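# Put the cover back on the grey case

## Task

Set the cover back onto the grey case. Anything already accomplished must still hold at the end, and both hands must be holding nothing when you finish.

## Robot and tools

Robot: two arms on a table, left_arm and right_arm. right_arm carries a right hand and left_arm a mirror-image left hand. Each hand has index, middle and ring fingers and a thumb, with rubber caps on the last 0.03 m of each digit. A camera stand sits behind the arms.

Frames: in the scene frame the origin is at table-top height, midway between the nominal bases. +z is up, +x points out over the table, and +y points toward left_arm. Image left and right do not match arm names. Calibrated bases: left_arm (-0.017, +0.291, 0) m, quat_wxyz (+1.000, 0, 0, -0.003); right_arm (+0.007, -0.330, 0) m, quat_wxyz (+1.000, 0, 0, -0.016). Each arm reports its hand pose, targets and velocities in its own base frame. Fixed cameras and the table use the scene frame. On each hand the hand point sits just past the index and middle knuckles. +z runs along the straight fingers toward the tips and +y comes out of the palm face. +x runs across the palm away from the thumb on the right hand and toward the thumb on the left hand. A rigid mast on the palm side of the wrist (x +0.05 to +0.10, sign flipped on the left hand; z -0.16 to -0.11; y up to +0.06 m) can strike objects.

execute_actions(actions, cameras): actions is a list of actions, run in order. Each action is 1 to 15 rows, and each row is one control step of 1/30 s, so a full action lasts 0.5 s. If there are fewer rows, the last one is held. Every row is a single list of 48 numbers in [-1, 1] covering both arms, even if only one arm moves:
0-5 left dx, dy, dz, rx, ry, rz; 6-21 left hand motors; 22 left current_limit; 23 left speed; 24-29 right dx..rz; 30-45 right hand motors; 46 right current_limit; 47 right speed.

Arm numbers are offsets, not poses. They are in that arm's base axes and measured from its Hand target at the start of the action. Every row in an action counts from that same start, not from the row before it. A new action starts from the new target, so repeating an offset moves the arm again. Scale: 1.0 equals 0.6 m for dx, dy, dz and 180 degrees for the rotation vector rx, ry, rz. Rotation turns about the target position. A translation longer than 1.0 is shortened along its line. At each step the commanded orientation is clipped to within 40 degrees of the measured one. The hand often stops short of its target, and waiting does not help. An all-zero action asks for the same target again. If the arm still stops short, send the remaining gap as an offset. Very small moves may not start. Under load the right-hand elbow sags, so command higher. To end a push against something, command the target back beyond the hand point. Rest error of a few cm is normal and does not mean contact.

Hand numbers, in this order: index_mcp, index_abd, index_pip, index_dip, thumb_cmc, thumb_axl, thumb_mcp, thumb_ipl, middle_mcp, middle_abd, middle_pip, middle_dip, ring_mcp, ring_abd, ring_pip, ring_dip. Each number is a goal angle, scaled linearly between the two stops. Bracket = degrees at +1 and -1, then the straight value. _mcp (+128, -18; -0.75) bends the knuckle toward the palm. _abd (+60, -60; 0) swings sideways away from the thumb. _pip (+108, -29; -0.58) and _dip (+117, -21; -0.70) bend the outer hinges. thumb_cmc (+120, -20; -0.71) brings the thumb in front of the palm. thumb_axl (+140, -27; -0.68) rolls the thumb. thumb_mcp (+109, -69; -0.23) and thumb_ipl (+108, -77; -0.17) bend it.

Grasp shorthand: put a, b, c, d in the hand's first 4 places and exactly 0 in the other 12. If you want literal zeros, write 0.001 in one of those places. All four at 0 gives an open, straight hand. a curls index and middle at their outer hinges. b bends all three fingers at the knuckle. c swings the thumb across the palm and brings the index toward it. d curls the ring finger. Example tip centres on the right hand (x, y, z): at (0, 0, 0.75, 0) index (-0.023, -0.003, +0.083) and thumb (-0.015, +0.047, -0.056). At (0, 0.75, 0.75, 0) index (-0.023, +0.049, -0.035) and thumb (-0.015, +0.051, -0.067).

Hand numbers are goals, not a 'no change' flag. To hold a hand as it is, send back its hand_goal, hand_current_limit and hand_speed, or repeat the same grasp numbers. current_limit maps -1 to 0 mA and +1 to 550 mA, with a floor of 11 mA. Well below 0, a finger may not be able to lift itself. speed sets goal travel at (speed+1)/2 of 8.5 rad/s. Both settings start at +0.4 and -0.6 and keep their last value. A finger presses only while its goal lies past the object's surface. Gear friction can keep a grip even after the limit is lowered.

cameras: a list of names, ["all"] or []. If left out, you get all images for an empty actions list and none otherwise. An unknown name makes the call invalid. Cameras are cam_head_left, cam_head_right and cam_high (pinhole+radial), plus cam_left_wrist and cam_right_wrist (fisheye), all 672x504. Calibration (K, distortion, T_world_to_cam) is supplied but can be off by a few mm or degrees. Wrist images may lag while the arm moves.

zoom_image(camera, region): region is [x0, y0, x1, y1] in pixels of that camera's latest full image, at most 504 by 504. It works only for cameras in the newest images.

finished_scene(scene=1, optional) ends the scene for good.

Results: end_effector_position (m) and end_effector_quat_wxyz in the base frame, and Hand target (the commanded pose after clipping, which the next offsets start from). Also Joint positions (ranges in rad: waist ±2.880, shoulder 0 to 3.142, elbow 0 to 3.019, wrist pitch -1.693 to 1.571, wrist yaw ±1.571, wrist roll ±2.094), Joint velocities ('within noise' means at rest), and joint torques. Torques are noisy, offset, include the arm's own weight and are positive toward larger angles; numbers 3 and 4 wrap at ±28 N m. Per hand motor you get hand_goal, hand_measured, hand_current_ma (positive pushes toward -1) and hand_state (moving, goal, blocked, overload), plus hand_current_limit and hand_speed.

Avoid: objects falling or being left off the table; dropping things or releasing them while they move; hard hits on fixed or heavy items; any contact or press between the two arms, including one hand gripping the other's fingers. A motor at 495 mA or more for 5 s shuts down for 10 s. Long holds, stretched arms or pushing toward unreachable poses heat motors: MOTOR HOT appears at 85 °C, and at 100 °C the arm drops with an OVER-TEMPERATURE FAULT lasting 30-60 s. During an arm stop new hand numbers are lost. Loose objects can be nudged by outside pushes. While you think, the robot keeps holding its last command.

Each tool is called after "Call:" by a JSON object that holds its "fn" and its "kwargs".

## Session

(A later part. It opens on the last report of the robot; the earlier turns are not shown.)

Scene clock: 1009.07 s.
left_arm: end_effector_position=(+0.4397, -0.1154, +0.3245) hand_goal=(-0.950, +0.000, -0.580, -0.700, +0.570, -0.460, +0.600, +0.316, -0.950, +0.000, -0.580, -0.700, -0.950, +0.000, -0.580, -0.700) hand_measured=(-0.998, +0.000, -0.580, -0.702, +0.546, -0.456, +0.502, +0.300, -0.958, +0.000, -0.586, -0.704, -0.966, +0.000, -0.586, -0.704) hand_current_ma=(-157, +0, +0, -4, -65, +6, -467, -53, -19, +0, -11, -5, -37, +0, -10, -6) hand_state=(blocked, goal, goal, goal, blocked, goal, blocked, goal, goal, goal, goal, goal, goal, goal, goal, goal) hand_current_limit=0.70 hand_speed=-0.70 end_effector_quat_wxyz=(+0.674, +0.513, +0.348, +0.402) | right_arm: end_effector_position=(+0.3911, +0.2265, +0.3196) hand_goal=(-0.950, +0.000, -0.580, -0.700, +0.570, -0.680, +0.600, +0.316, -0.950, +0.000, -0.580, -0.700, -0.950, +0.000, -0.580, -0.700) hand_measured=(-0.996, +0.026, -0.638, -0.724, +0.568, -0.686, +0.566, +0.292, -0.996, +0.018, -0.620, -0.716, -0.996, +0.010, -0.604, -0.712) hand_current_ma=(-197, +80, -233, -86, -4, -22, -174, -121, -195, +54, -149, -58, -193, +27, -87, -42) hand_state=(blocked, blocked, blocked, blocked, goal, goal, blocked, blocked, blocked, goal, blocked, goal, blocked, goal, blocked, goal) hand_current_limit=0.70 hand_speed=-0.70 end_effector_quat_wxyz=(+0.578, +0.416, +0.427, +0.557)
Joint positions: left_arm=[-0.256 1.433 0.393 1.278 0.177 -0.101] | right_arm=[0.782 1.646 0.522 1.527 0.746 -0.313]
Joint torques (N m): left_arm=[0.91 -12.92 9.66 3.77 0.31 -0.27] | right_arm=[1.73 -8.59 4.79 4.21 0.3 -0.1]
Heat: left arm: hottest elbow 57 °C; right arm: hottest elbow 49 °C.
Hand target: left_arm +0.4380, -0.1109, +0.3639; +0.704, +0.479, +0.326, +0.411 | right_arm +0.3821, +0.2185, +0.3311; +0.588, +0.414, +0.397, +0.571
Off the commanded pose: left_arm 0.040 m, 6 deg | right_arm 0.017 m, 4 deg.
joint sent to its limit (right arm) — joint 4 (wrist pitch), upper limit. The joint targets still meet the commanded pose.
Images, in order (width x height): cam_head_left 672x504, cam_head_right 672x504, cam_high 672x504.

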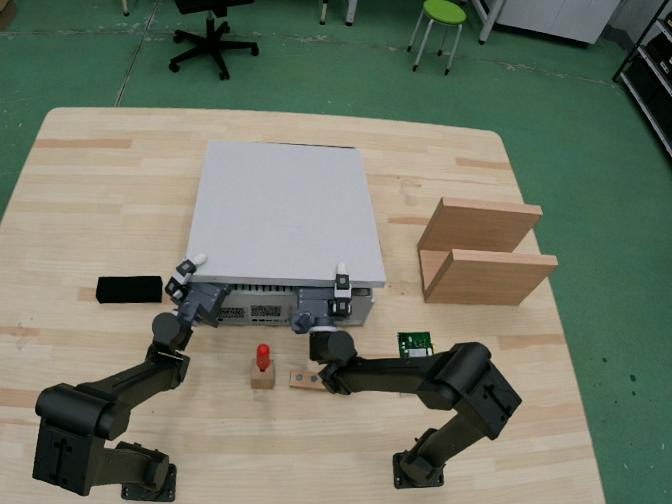

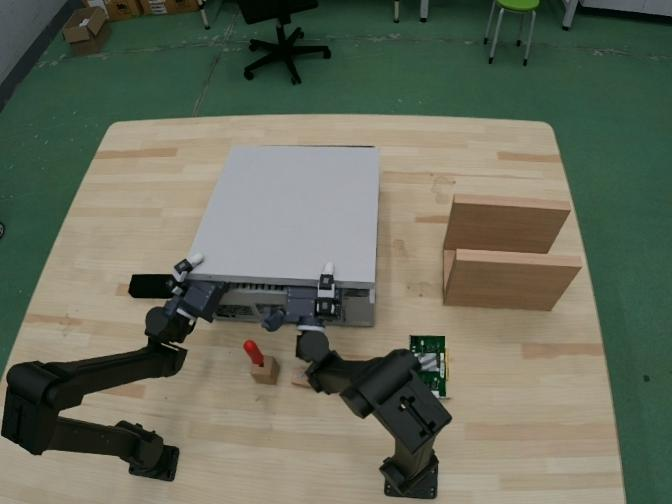

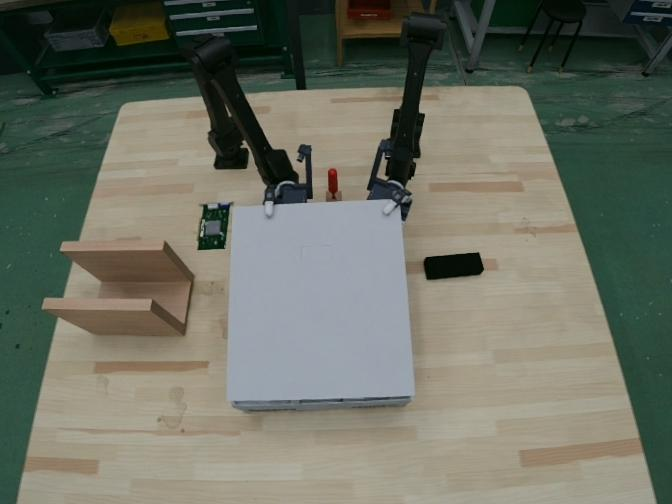

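Call:
{"fn": "execute_actions", "kwargs": {"actions": [[[0,0,-0.01,0,0.014,0,-0.95,0,-0.58,-0.7,0.57,-0.46,0.6,0.317,-0.95,0,-0.58,-0.7,-0.95,0,-0.58,-0.7,0.7,-0.7,0,0.001,-0.01,0,0.014,0,-0.95,0,-0.58,-0.7,0.57,-0.68,0.6,0.317,-0.95,0,-0.58,-0.7,-0.95,0,-0.58,-0.7,0.7,-0.7]],[[0,0,-0.01,0,0.014,0,-0.95,0,-0.58,-0.7,0.57,-0.46,0.6,0.317,-0.95,0,-0.58,-0.7,-0.95,0,-0.58,-0.7,0.7,-0.7,0,0,-0.01,0,0.014,0,-0.95,0,-0.58,-0.7,0.57,-0.68,0.6,0.317,-0.95,0,-0.58,-0.7,-0.95,0,-0.58,-0.7,0.7,-0.7]]], "cameras": ["all"]}}

Call:
{"fn": "zoom_image", "kwargs": {"camera": "cam_head_left", "region": [160, 100, 400, 340]}}

Call:
{"fn": "zoom_image", "kwargs": {"camera": "cam_head_right", "region": [160, 100, 400, 340]}}

Call:
{"fn": "zoom_image", "kwargs": {"camera": "cam_high", "region": [210, 180, 440, 420]}}

Scene clock: 1031.83 s.
left_arm: end_effector_position=(+0.4416, -0.1157, +0.3273) hand_goal=(-0.950, +0.000, -0.580, -0.700, +0.570, -0.460, +0.600, +0.316, -0.950, +0.000, -0.580, -0.700, -0.950, +0.000, -0.580, -0.700) hand_measured=(-0.974, +0.000, -0.580, -0.702, +0.544, -0.450, +0.502, +0.300, -0.958, +0.000, -0.586, -0.704, -0.966, +0.000, -0.586, -0.704) hand_current_ma=(-65, +0, +0, -4, -69, +28, -467, -51, -19, +0, -11, -5, -37, +0, -10, -6) hand_state=(blocked, goal, goal, goal, blocked, goal, blocked, goal, goal, goal, goal, goal, goal, goal, goal, goal) hand_current_limit=0.70 hand_speed=-0.70 end_effector_quat_wxyz=(+0.662, +0.525, +0.358, +0.397) | right_arm: end_effector_position=(+0.3872, +0.2207, +0.3187) hand_goal=(-0.950, +0.000, -0.580, -0.700, +0.570, -0.680, +0.600, +0.316, -0.950, +0.000, -0.580, -0.700, -0.950, +0.000, -0.580, -0.700) hand_measured=(-0.996, +0.014, -0.610, -0.714, +0.570, -0.676, +0.564, +0.292, -0.992, +0.008, -0.600, -0.710, -0.984, +0.006, -0.594, -0.708) hand_current_ma=(-197, +38, -113, -46, -1, +15, -179, -122, -177, +20, -68, -31, -134, +18, -48, -27) hand_state=(blocked, goal, blocked, goal, goal, goal, blocked, blocked, blocked, goal, goal, goal, blocked, goal, goal, goal) hand_current_limit=0.70 hand_speed=-0.70 end_effector_quat_wxyz=(+0.575, +0.435, +0.424, +0.548)
Joint positions: left_arm=[-0.256 1.373 0.393 1.175 0.172 -0.092] | right_arm=[0.797 1.621 0.51 1.495 0.797 -0.293]
Joint torques (N m): left_arm=[0.32 -12.16 8.29 3.45 -0.05 -0.55] | right_arm=[2.32 -8.7 4.12 1.69 0.08 0.2]
Heat: left arm: hottest elbow 58 °C; right arm: hottest elbow 45 °C.
Hand target: left_arm +0.4380, -0.1109, +0.3519; +0.689, +0.496, +0.357, +0.390 | right_arm +0.3821, +0.2190, +0.3191; +0.570, +0.439, +0.422, +0.552
Off the commanded pose: left_arm 0.025 m, 5 deg | right_arm 0.005 m, 1 deg.
camera_calibration:
cam_left_wrist: T_world_to_cam=[[-0.24193, -0.81118, -0.532407, 0.156062], [-0.348979, 0.584733, -0.732326, 0.417959], [0.905364, 0.00862719, -0.424549, -0.128629], [0, 0, 0, 1]] pos_world=[0.300071, -0.11669, 0.334561]
cam_right_wrist: T_world_to_cam=[[-0.162083, -0.76094, 0.628252, 0.0632176], [-0.561195, -0.452601, -0.692974, 0.49784], [0.811659, -0.464891, -0.353677, 0.0300097], [0, 0, 0, 1]] pos_world=[0.265274, 0.287379, 0.315888]

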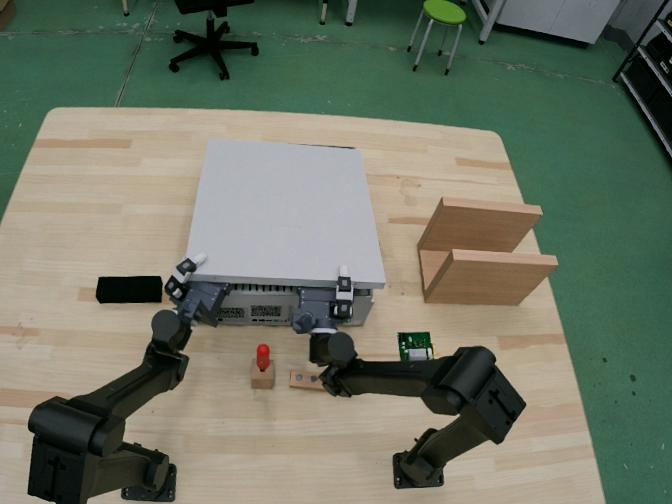

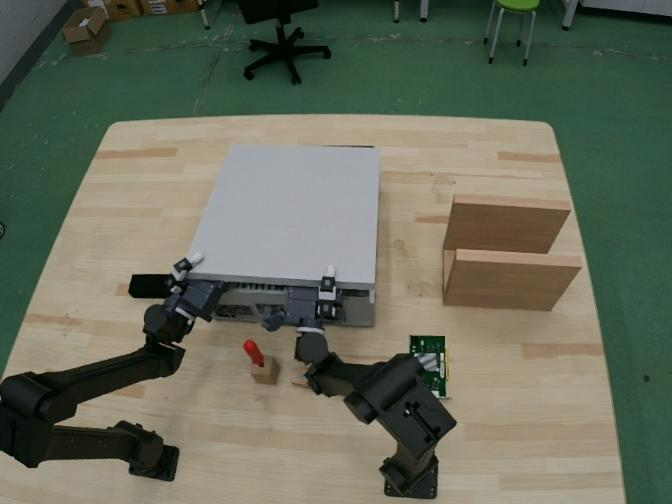

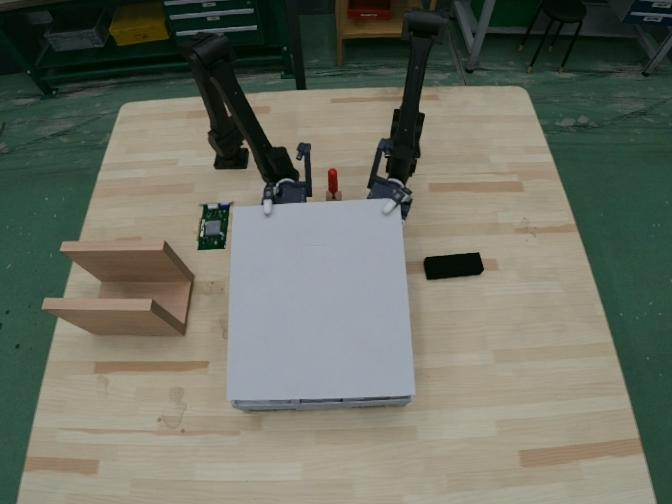

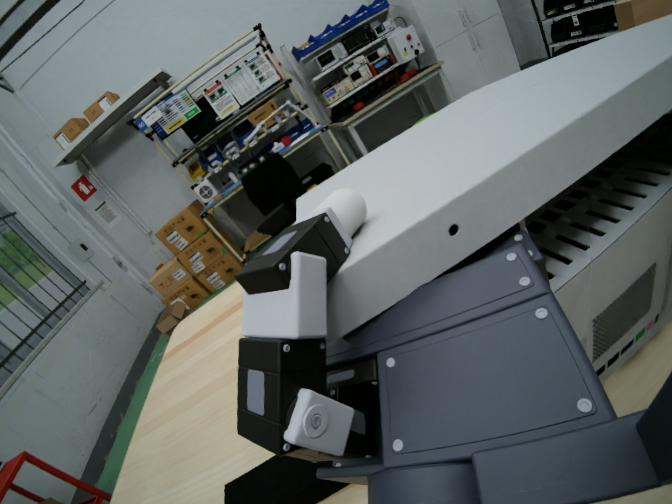

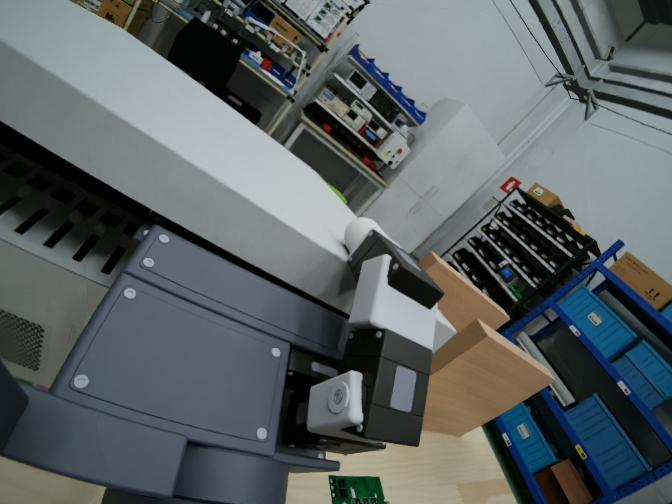

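Scaled by 2.100 from the camera's 672x504 image, which has a finer 960x720 frame.

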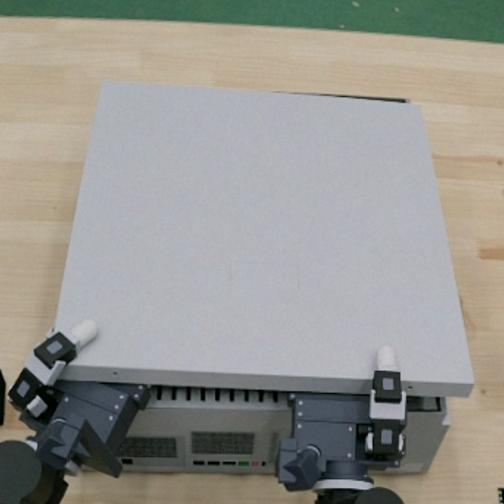

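Scaled by 2.100 from the camera's 672x504 image, which has a finer 960x720 frame.

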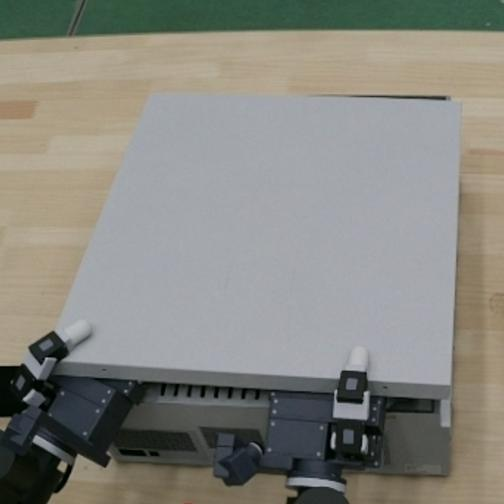

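Scaled by 2.100 from the camera's 672x504 image, which has a finer 960x720 frame.

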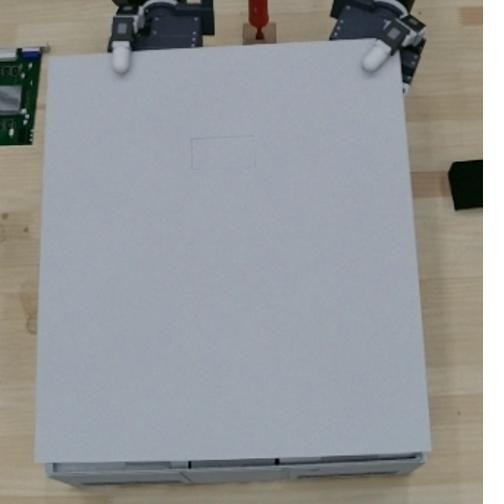

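Call:
{"fn": "zoom_image", "kwargs": {"camera": "cam_high", "region": [220, 380, 330, 420]}}

Call:
{"fn": "zoom_image", "kwargs": {"camera": "cam_high", "region": [320, 380, 430, 420]}}

Call:
{"fn": "zoom_image", "kwargs": {"camera": "cam_head_right", "region": [340, 130, 400, 190]}}

Call:
{"fn": "zoom_image", "kwargs": {"camera": "cam_head_left", "region": [330, 130, 390, 190]}}

Call:
{"fn": "zoom_image", "kwargs": {"camera": "cam_head_right", "region": [330, 260, 400, 330]}}

Scaled by 4.582 from the camera's 672x504 image, which has a finer 960x720 frame.

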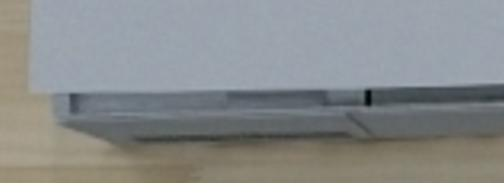

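Scaled by 4.582 from the camera's 672x504 image, which has a finer 960x720 frame.

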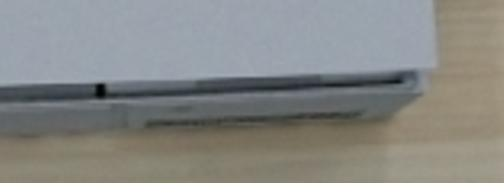

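Scaled by 8.400 from the camera's 672x504 image, which has a finer 960x720 frame.

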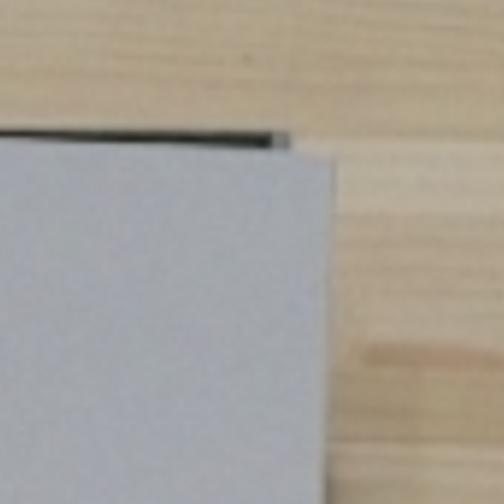

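Scaled by 8.400 from the camera's 672x504 image, which has a finer 960x720 frame.

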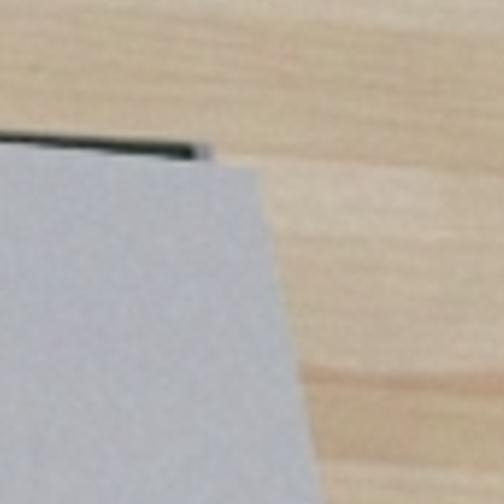

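Scaled by 7.200 from the camera's 672x504 image, which has a finer 960x720 frame.

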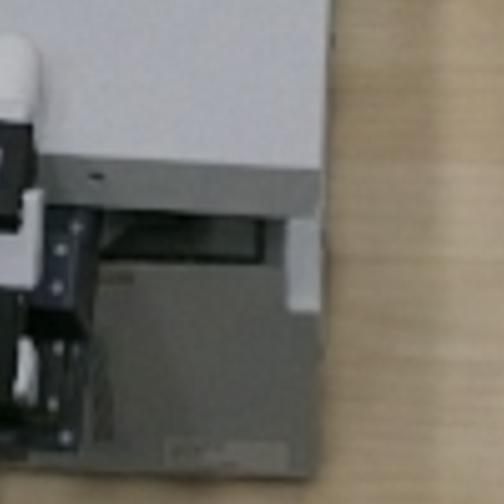

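Call:
{"fn": "execute_actions", "kwargs": {"actions": [[[0,0.008,0.03,0,0,0,-0.95,0,-0.58,-0.7,0.57,-0.46,0.6,0.317,-0.95,0,-0.58,-0.7,-0.95,0,-0.58,-0.7,0.7,-0.7,0,0.008,0.03,0,0,0,-0.95,0,-0.58,-0.7,0.57,-0.68,0.6,0.317,-0.95,0,-0.58,-0.7,-0.95,0,-0.58,-0.7,0.7,-0.7]],[[0,0,-0.03,0,0.005,0,-0.95,0,-0.58,-0.7,0.57,-0.46,0.6,0.317,-0.95,0,-0.58,-0.7,-0.95,0,-0.58,-0.7,0.7,-0.7,0,0,-0.03,0,0.005,0,-0.95,0,-0.58,-0.7,0.57,-0.68,0.6,0.317,-0.95,0,-0.58,-0.7,-0.95,0,-0.58,-0.7,0.7,-0.7]]], "cameras": ["cam_head_left", "cam_head_right", "cam_high"]}}

Call:
{"fn": "zoom_image", "kwargs": {"camera": "cam_high", "region": [220, 380, 330, 420]}}

Call:
{"fn": "zoom_image", "kwargs": {"camera": "cam_high", "region": [320, 380, 430, 420]}}

Call:
{"fn": "zoom_image", "kwargs": {"camera": "cam_head_right", "region": [330, 260, 400, 330]}}

Call:
{"fn": "zoom_image", "kwargs": {"camera": "cam_head_left", "region": [160, 260, 250, 340]}}

Call:
{"fn": "zoom_image", "kwargs": {"camera": "cam_head_right", "region": [350, 130, 390, 170]}}

Scene clock: 1066.30 s.
left_arm: end_effector_position=(+0.4392, -0.1136, +0.3345) hand_goal=(-0.950, +0.000, -0.580, -0.700, +0.570, -0.460, +0.600, +0.316, -0.950, +0.000, -0.580, -0.700, -0.950, +0.000, -0.580, -0.700) hand_measured=(-0.972, +0.000, -0.580, -0.702, +0.544, -0.450, +0.502, +0.298, -0.958, +0.000, -0.586, -0.704, -0.966, +0.000, -0.586, -0.704) hand_current_ma=(-61, +0, +0, -4, -70, +26, -467, -60, -19, +0, -11, -5, -37, +0, -10, -6) hand_state=(blocked, goal, goal, goal, blocked, goal, blocked, goal, goal, goal, goal, goal, goal, goal, goal, goal) hand_current_limit=0.70 hand_speed=-0.70 end_effector_quat_wxyz=(+0.658, +0.530, +0.363, +0.392) | right_arm: end_effector_position=(+0.3849, +0.2235, +0.3260) hand_goal=(-0.950, +0.000, -0.580, -0.700, +0.570, -0.680, +0.600, +0.316, -0.950, +0.000, -0.580, -0.700, -0.950, +0.000, -0.580, -0.700) hand_measured=(-0.996, +0.010, -0.608, -0.712, +0.570, -0.676, +0.564, +0.294, -0.990, +0.006, -0.598, -0.708, -0.980, +0.004, -0.592, -0.706) hand_current_ma=(-197, +28, -105, -39, -1, +15, -178, -110, -166, +13, -66, -26, -118, +11, -42, -21) hand_state=(blocked, goal, blocked, goal, goal, goal, blocked, blocked, blocked, goal, goal, goal, blocked, goal, goal, goal) hand_current_limit=0.70 hand_speed=-0.70 end_effector_quat_wxyz=(+0.572, +0.440, +0.429, +0.543)
Joint positions: left_arm=[-0.25 1.315 0.39 1.103 0.179 -0.096] | right_arm=[0.812 1.577 0.51 1.432 0.816 -0.286]
Joint torques (N m): left_arm=[0.79 -8.7 8.47 4.85 0.16 -0.58] | right_arm=[2.32 -6.12 4.82 2.8 0.01 0.23]
Heat: left arm: hottest elbow 56 °C; right arm: hottest elbow 42 °C.
Hand target: left_arm +0.4380, -0.1061, +0.3518; +0.686, +0.500, +0.362, +0.386 | right_arm +0.3821, +0.2239, +0.3191; +0.566, +0.443, +0.427, +0.548
Off the commanded pose: left_arm 0.019 m, 5 deg | right_arm 0.008 m, 1 deg.
Images, in order (width x height): cam_head_left 672x504, cam_head_right 672x504, cam_high 672x504.

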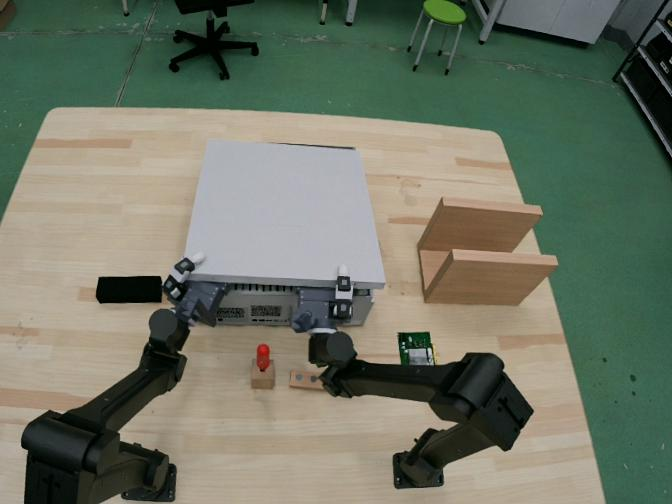

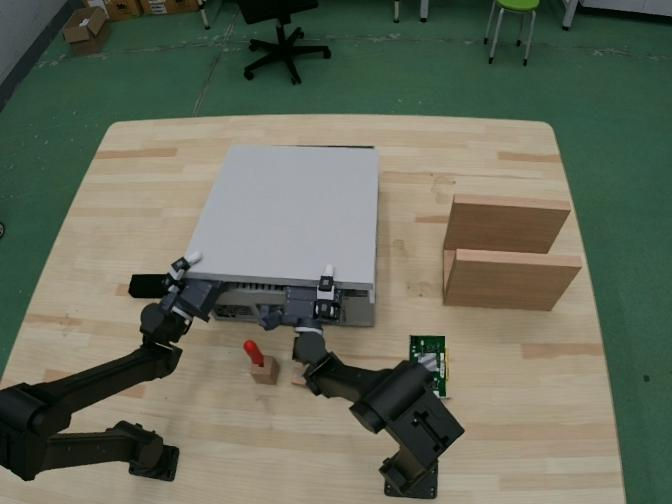

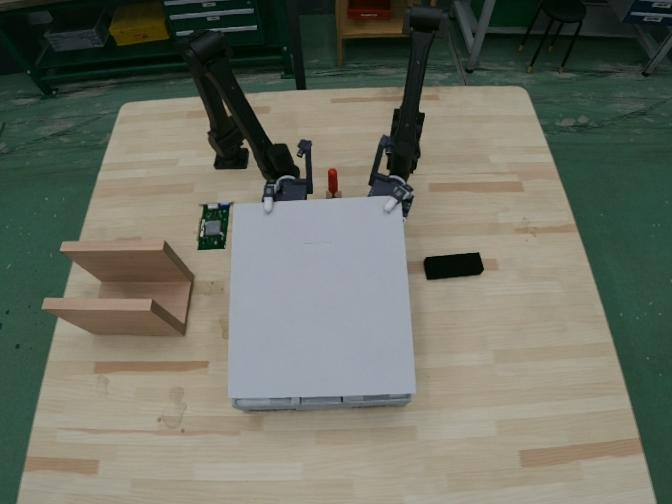

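Scaled by 4.582 from the camera's 672x504 image, which has a finer 960x720 frame.

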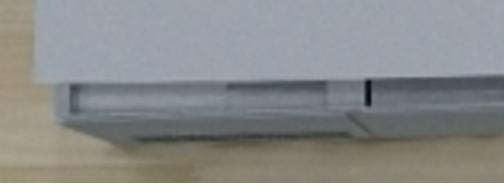

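Scaled by 4.582 from the camera's 672x504 image, which has a finer 960x720 frame.

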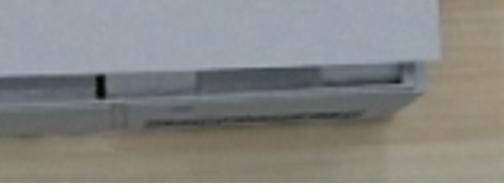

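Scaled by 7.200 from the camera's 672x504 image, which has a finer 960x720 frame.

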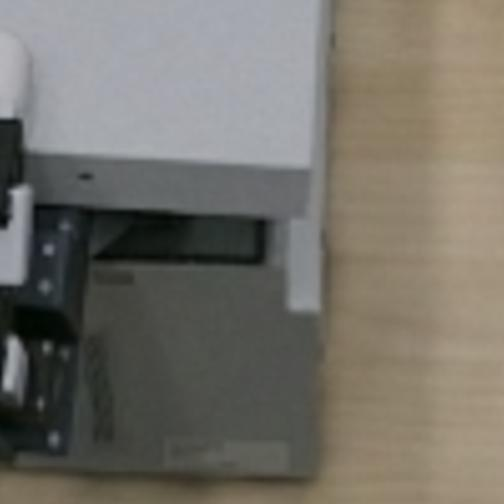

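Scaled by 5.600 from the camera's 672x504 image, which has a finer 960x720 frame.

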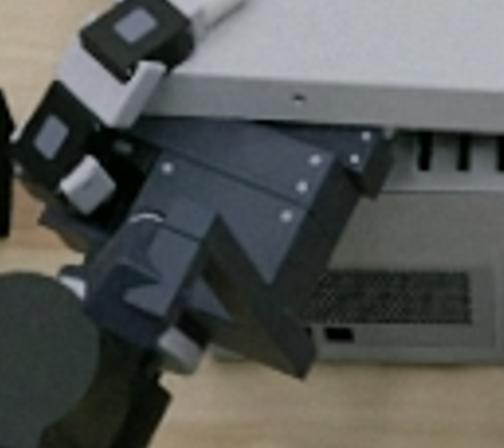

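Scaled by 12.600 from the camera's 672x504 image, which has a finer 960x720 frame.

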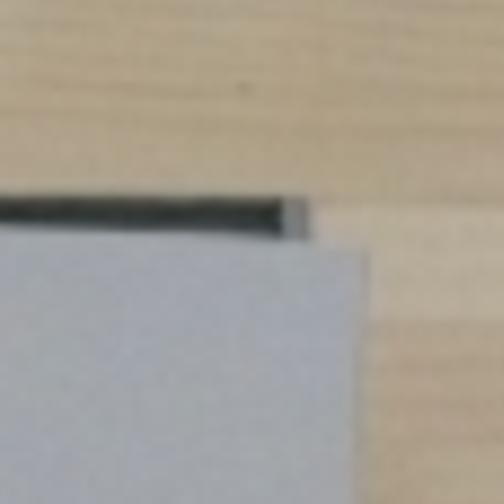

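Call:
{"fn": "zoom_image", "kwargs": {"camera": "cam_head_left", "region": [330, 260, 400, 330]}}

Call:
{"fn": "zoom_image", "kwargs": {"camera": "cam_head_left", "region": [190, 125, 230, 165]}}

Call:
{"fn": "zoom_image", "kwargs": {"camera": "cam_head_right", "region": [212, 130, 252, 170]}}

Call:
{"fn": "zoom_image", "kwargs": {"camera": "cam_head_left", "region": [340, 130, 380, 170]}}

Call:
{"fn": "zoom_image", "kwargs": {"camera": "cam_high", "region": [220, 190, 280, 250]}}

Scaled by 7.200 from the camera's 672x504 image, which has a finer 960x720 frame.

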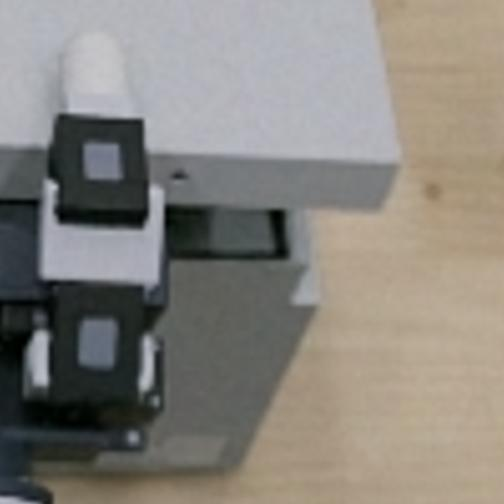

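Scaled by 12.600 from the camera's 672x504 image, which has a finer 960x720 frame.

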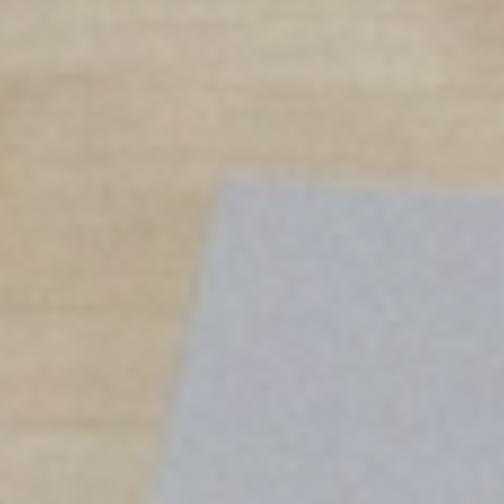

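Scaled by 12.600 from the camera's 672x504 image, which has a finer 960x720 frame.

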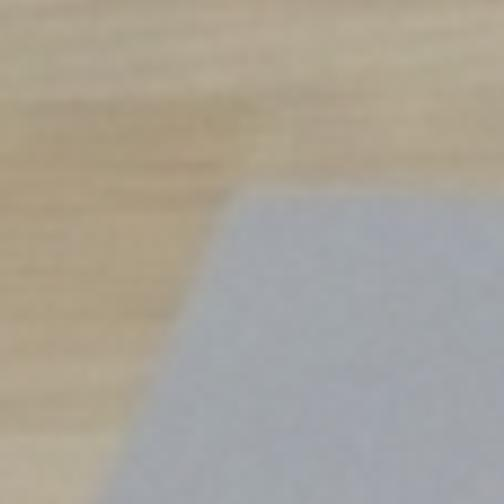

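Scaled by 12.600 from the camera's 672x504 image, which has a finer 960x720 frame.

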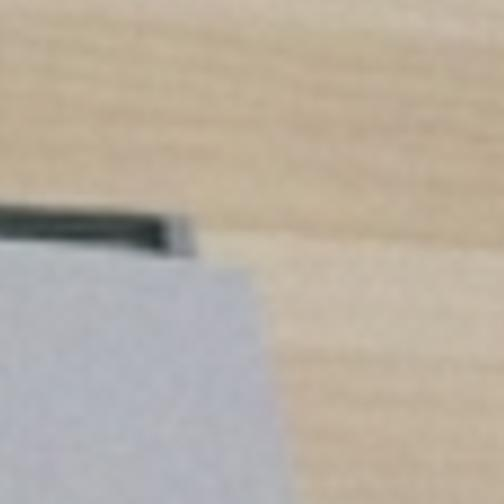

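Scaled by 8.400 from the camera's 672x504 image, which has a finer 960x720 frame.

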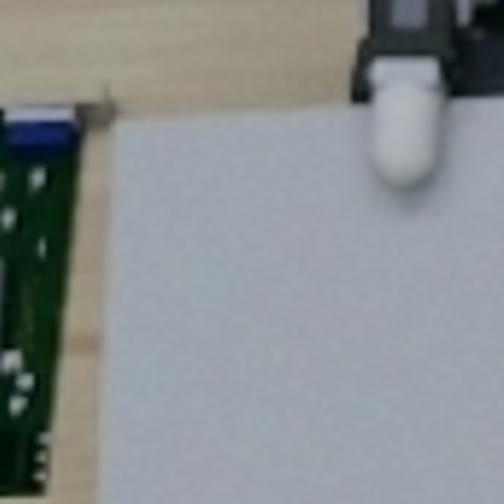

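Call:
{"fn": "execute_actions", "kwargs": {"actions": [[[0.01,0.004,0.03,0,0,0,-0.95,0,-0.58,-0.7,0.57,-0.46,0.6,0.317,-0.95,0,-0.58,-0.7,-0.95,0,-0.58,-0.7,0.7,-0.7,0.01,0.004,0.03,0,0,0,-0.95,0,-0.58,-0.7,0.57,-0.68,0.6,0.317,-0.95,0,-0.58,-0.7,-0.95,0,-0.58,-0.7,0.7,-0.7]],[[0.01,0.004,0,0,0,0,-0.95,0,-0.58,-0.7,0.57,-0.46,0.6,0.317,-0.95,0,-0.58,-0.7,-0.95,0,-0.58,-0.7,0.7,-0.7,0.01,0.004,0,0,0,0,-0.95,0,-0.58,-0.7,0.57,-0.68,0.6,0.317,-0.95,0,-0.58,-0.7,-0.95,0,-0.58,-0.7,0.7,-0.7]],[[0,0,-0.035,0,0,0,-0.95,0,-0.58,-0.7,0.57,-0.46,0.6,0.317,-0.95,0,-0.58,-0.7,-0.95,0,-0.58,-0.7,0.7,-0.7,0,0,-0.035,0,0,0,-0.95,0,-0.58,-0.7,0.57,-0.68,0.6,0.317,-0.95,0,-0.58,-0.7,-0.95,0,-0.58,-0.7,0.7,-0.7]]], "cameras": ["cam_head_left", "cam_head_right", "cam_high"]}}

Call:
{"fn": "zoom_image", "kwargs": {"camera": "cam_high", "region": [220, 380, 330, 420]}}

Call:
{"fn": "zoom_image", "kwargs": {"camera": "cam_high", "region": [320, 380, 430, 420]}}

Call:
{"fn": "zoom_image", "kwargs": {"camera": "cam_head_right", "region": [330, 260, 400, 330]}}

Call:
{"fn": "zoom_image", "kwargs": {"camera": "cam_head_left", "region": [330, 260, 400, 330]}}

Call:
{"fn": "zoom_image", "kwargs": {"camera": "cam_head_right", "region": [350, 130, 390, 170]}}

Call:
{"fn": "zoom_image", "kwargs": {"camera": "cam_head_left", "region": [190, 125, 230, 165]}}

Scene clock: 1099.37 s.
left_arm: end_effector_position=(+0.4468, -0.1063, +0.3215) hand_goal=(-0.950, +0.000, -0.580, -0.700, +0.570, -0.460, +0.600, +0.316, -0.950, +0.000, -0.580, -0.700, -0.950, +0.000, -0.580, -0.700) hand_measured=(-0.972, +0.000, -0.580, -0.702, +0.542, -0.442, +0.500, +0.286, -0.958, +0.000, -0.586, -0.704, -0.966, +0.000, -0.586, -0.704) hand_current_ma=(-56, +0, +0, -4, -79, +52, -468, -114, -19, +0, -11, -5, -37, +0, -10, -6) hand_state=(blocked, goal, goal, goal, blocked, goal, blocked, blocked, goal, goal, goal, goal, goal, goal, goal, goal) hand_current_limit=0.70 hand_speed=-0.70 end_effector_quat_wxyz=(+0.656, +0.533, +0.372, +0.384) | right_arm: end_effector_position=(+0.3881, +0.2274, +0.3156) hand_goal=(-0.950, +0.000, -0.580, -0.700, +0.570, -0.680, +0.600, +0.316, -0.950, +0.000, -0.580, -0.700, -0.950, +0.000, -0.580, -0.700) hand_measured=(-0.982, +0.002, -0.594, -0.706, +0.570, -0.676, +0.568, +0.296, -0.974, +0.002, -0.588, -0.704, -0.970, +0.004, -0.586, -0.704) hand_current_ma=(-130, +4, -45, -17, -1, +14, -158, -95, -89, +7, -24, -10, -79, +8, -21, -11) hand_state=(blocked, goal, goal, goal, goal, goal, blocked, goal, blocked, goal, goal, goal, blocked, goal, goal, goal) hand_current_limit=0.70 hand_speed=-0.70 end_effector_quat_wxyz=(+0.568, +0.439, +0.438, +0.542)
Joint positions: left_arm=[-0.225 1.355 0.39 1.124 0.203 -0.112] | right_arm=[0.812 1.604 0.51 1.435 0.806 -0.273]
Joint torques (N m): left_arm=[0.85 -8.59 9.94 4.81 0.17 -0.47] | right_arm=[1.08 -6.07 6.79 2.52 -0.12 0.18]
Heat: left arm: hottest elbow 53 °C; right arm: hottest elbow 41 °C.
Hand target: left_arm +0.4500, -0.1011, +0.3488; +0.686, +0.499, +0.362, +0.386 | right_arm +0.3941, +0.2287, +0.3160; +0.566, +0.443, +0.427, +0.548
Off the commanded pose: left_arm 0.028 m, 5 deg | right_arm 0.006 m, 2 deg.
Images, in order (width x height): cam_head_left 672x504, cam_head_right 672x504, cam_high 672x504.

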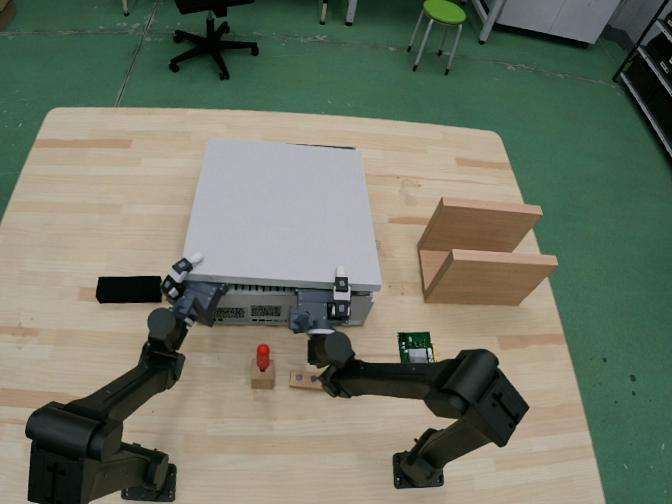

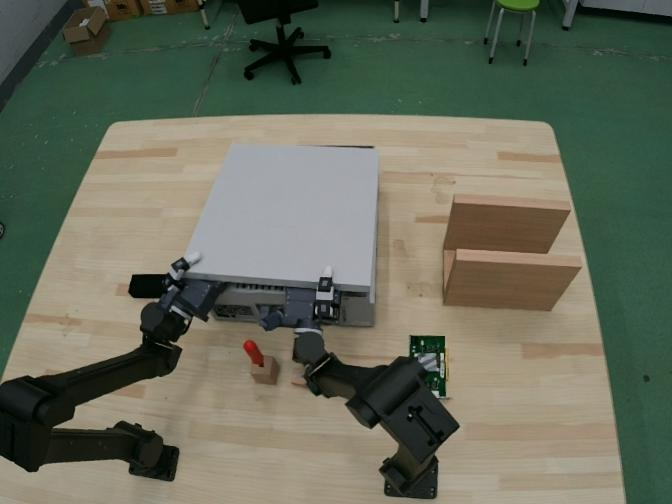

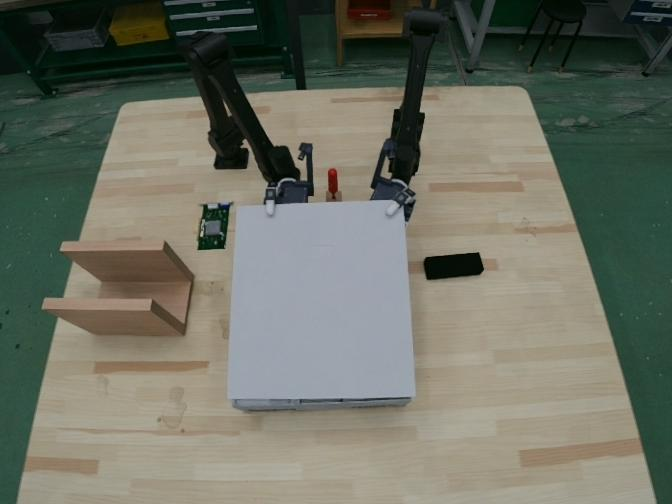

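Scaled by 4.582 from the camera's 672x504 image, which has a finer 960x720 frame.

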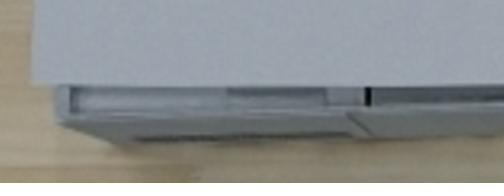

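Scaled by 4.582 from the camera's 672x504 image, which has a finer 960x720 frame.

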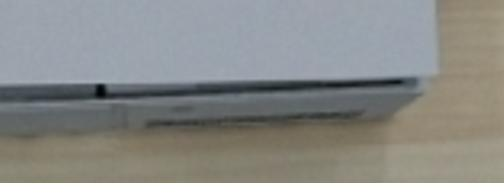

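Scaled by 7.200 from the camera's 672x504 image, which has a finer 960x720 frame.

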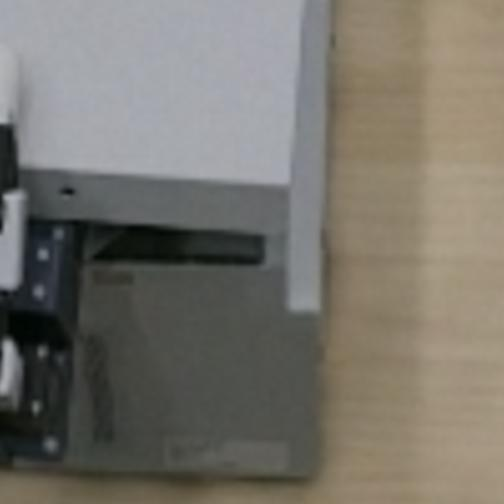

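Scaled by 7.200 from the camera's 672x504 image, which has a finer 960x720 frame.

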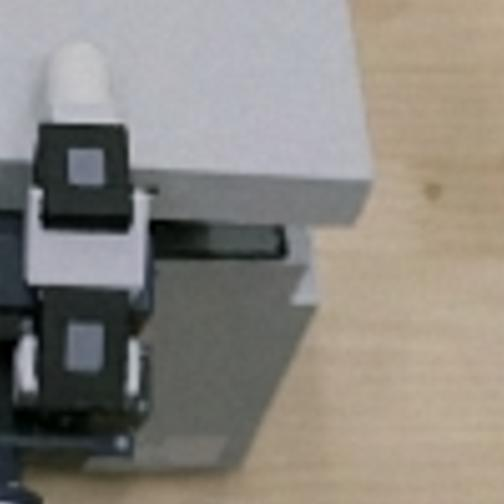

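Scaled by 12.600 from the camera's 672x504 image, which has a finer 960x720 frame.

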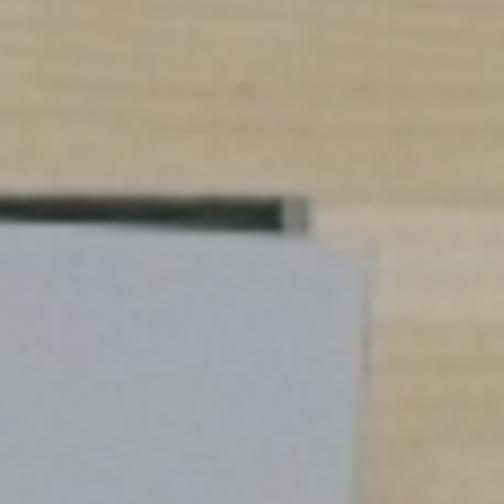

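Scaled by 12.600 from the camera's 672x504 image, which has a finer 960x720 frame.

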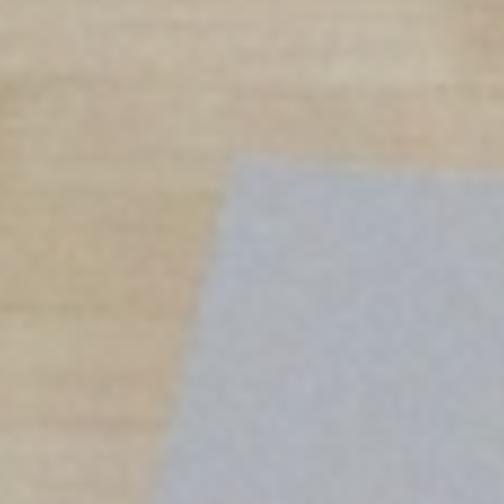

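Call:
{"fn": "execute_actions", "kwargs": {"actions": [[[0,0,0.035,0,-0.006,0,-0.95,0,-0.58,-0.7,0.57,-0.46,0.6,0.317,-0.95,0,-0.58,-0.7,-0.95,0,-0.58,-0.7,0.7,-0.7,0,0,0.035,0,-0.006,0,-0.95,0,-0.58,-0.7,0.57,-0.68,0.6,0.317,-0.95,0,-0.58,-0.7,-0.95,0,-0.58,-0.7,0.7,-0.7]],[[-0.006,-0.0055,0,0,0,0.0056,-0.95,0,-0.58,-0.7,0.57,-0.46,0.6,0.317,-0.95,0,-0.58,-0.7,-0.95,0,-0.58,-0.7,0.7,-0.7,0.003,-0.006,0,0,0,0.0056,-0.95,0,-0.58,-0.7,0.57,-0.68,0.6,0.317,-0.95,0,-0.58,-0.7,-0.95,0,-0.58,-0.7,0.7,-0.7]],[[0,0,-0.01,0,0,0,-0.95,0,-0.58,-0.7,0.57,-0.46,0.6,0.317,-0.95,0,-0.58,-0.7,-0.95,0,-0.58,-0.7,0.7,-0.7,0,0,-0.01,0,0,0,-0.95,0,-0.58,-0.7,0.57,-0.68,0.6,0.317,-0.95,0,-0.58,-0.7,-0.95,0,-0.58,-0.7,0.7,-0.7]]], "cameras": ["cam_head_left", "cam_head_right", "cam_high"]}}

Call:
{"fn": "zoom_image", "kwargs": {"camera": "cam_high", "region": [220, 380, 330, 420]}}

Call:
{"fn": "zoom_image", "kwargs": {"camera": "cam_high", "region": [320, 380, 430, 420]}}

Call:
{"fn": "zoom_image", "kwargs": {"camera": "cam_head_right", "region": [330, 260, 400, 330]}}

Call:
{"fn": "zoom_image", "kwargs": {"camera": "cam_head_left", "region": [330, 260, 400, 330]}}

Call:
{"fn": "zoom_image", "kwargs": {"camera": "cam_head_right", "region": [350, 130, 390, 170]}}

Call:
{"fn": "zoom_image", "kwargs": {"camera": "cam_head_left", "region": [160, 120, 230, 190]}}

Scene clock: 1110.60 s.
left_arm: end_effector_position=(+0.4451, -0.1051, +0.3269) hand_goal=(-0.950, +0.000, -0.580, -0.700, +0.570, -0.460, +0.600, +0.316, -0.950, +0.000, -0.580, -0.700, -0.950, +0.000, -0.580, -0.700) hand_measured=(-0.972, +0.000, -0.580, -0.702, +0.542, -0.446, +0.500, +0.286, -0.958, +0.000, -0.586, -0.704, -0.966, +0.000, -0.586, -0.704) hand_current_ma=(-56, +0, +0, -4, -78, +37, -468, -113, -19, +0, -11, -5, -37, +0, -10, -6) hand_state=(blocked, goal, goal, goal, blocked, goal, blocked, blocked, goal, goal, goal, goal, goal, goal, goal, goal) hand_current_limit=0.70 hand_speed=-0.70 end_effector_quat_wxyz=(+0.653, +0.528, +0.378, +0.389) | right_arm: end_effector_position=(+0.3897, +0.2279, +0.3235) hand_goal=(-0.950, +0.000, -0.580, -0.700, +0.570, -0.680, +0.600, +0.316, -0.950, +0.000, -0.580, -0.700, -0.950, +0.000, -0.580, -0.700) hand_measured=(-0.992, -0.004, -0.602, -0.708, +0.570, -0.682, +0.568, +0.296, -0.982, -0.002, -0.594, -0.704, -0.970, +0.002, -0.586, -0.704) hand_current_ma=(-175, -9, -75, -22, -1, -6, -158, -95, -126, -5, -46, -13, -78, +7, -21, -11) hand_state=(blocked, goal, blocked, goal, goal, goal, blocked, goal, blocked, goal, goal, goal, blocked, goal, goal, goal) hand_current_limit=0.70 hand_speed=-0.70 end_effector_quat_wxyz=(+0.566, +0.431, +0.442, +0.546)
Joint positions: left_arm=[-0.233 1.329 0.39 1.098 0.179 -0.112] | right_arm=[0.801 1.576 0.51 1.406 0.776 -0.274]
Joint torques (N m): left_arm=[-0.15 -9.93 10.81 4.55 -0.24 -0.36] | right_arm=[0.38 -7.06 7.06 2.54 -0.47 0.19]
Heat: left arm: hottest elbow 53 °C; right arm: hottest elbow 42 °C.
Hand target: left_arm +0.4464, -0.1044, +0.3638; +0.686, +0.493, +0.360, +0.397 | right_arm +0.3959, +0.2251, +0.3310; +0.565, +0.434, +0.425, +0.558
Off the commanded pose: left_arm 0.037 m, 6 deg | right_arm 0.010 m, 2 deg.
Images, in order (width x height): cam_head_left 672x504, cam_head_right 672x504, cam_high 672x504.

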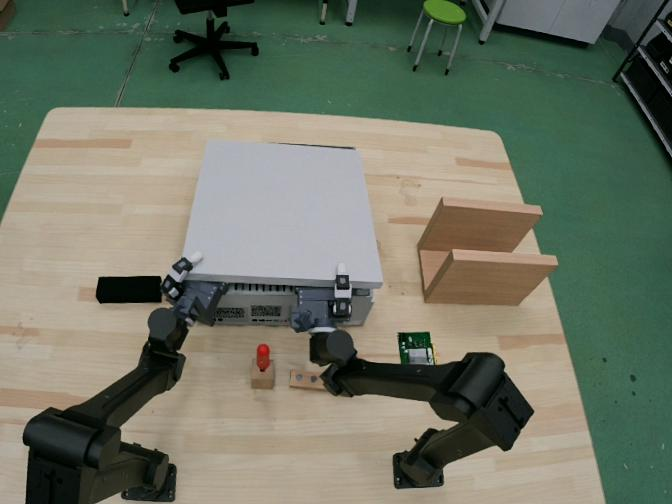

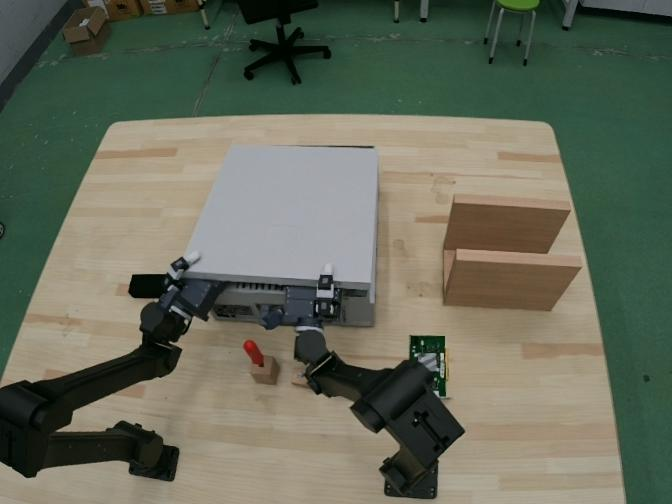

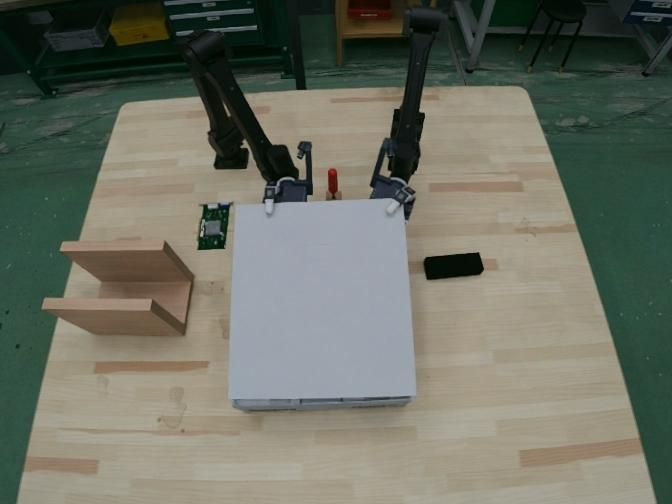

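Scaled by 4.582 from the camera's 672x504 image, which has a finer 960x720 frame.

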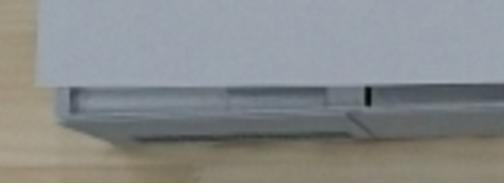

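Scaled by 4.582 from the camera's 672x504 image, which has a finer 960x720 frame.

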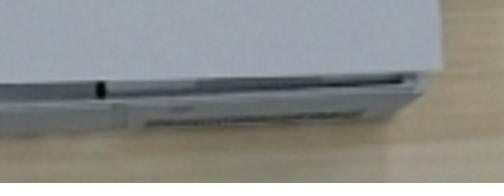

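Scaled by 7.200 from the camera's 672x504 image, which has a finer 960x720 frame.

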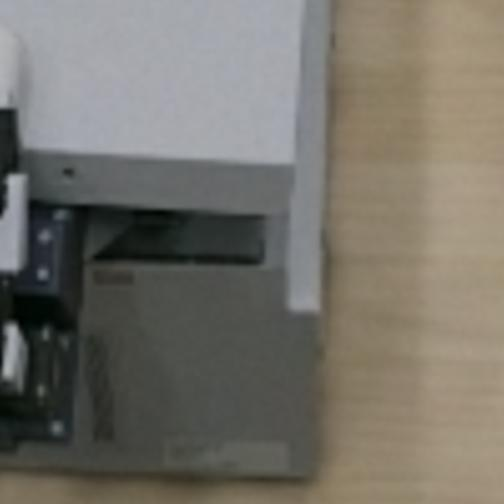

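Scaled by 7.200 from the camera's 672x504 image, which has a finer 960x720 frame.

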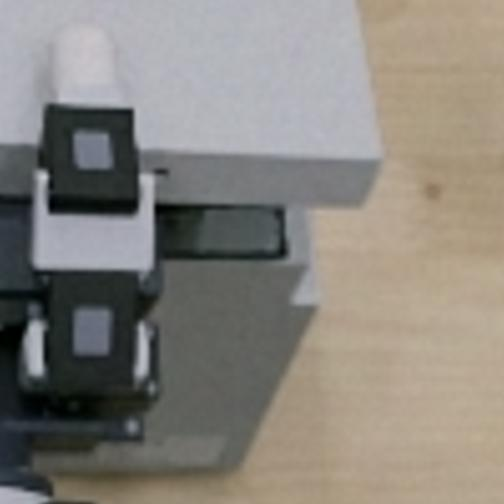

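Scaled by 12.600 from the camera's 672x504 image, which has a finer 960x720 frame.

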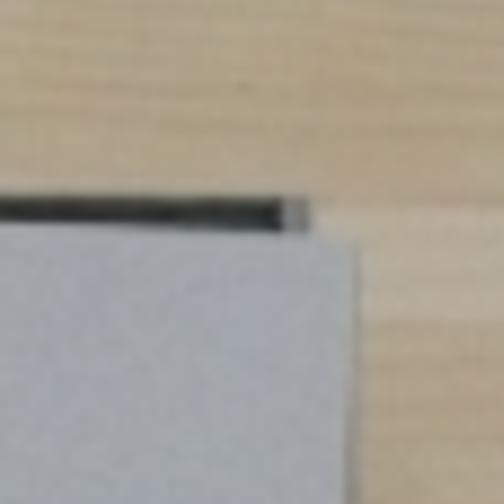

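Scaled by 7.200 from the camera's 672x504 image, which has a finer 960x720 frame.

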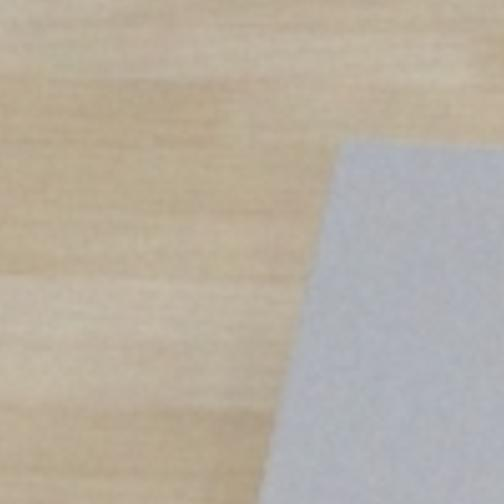

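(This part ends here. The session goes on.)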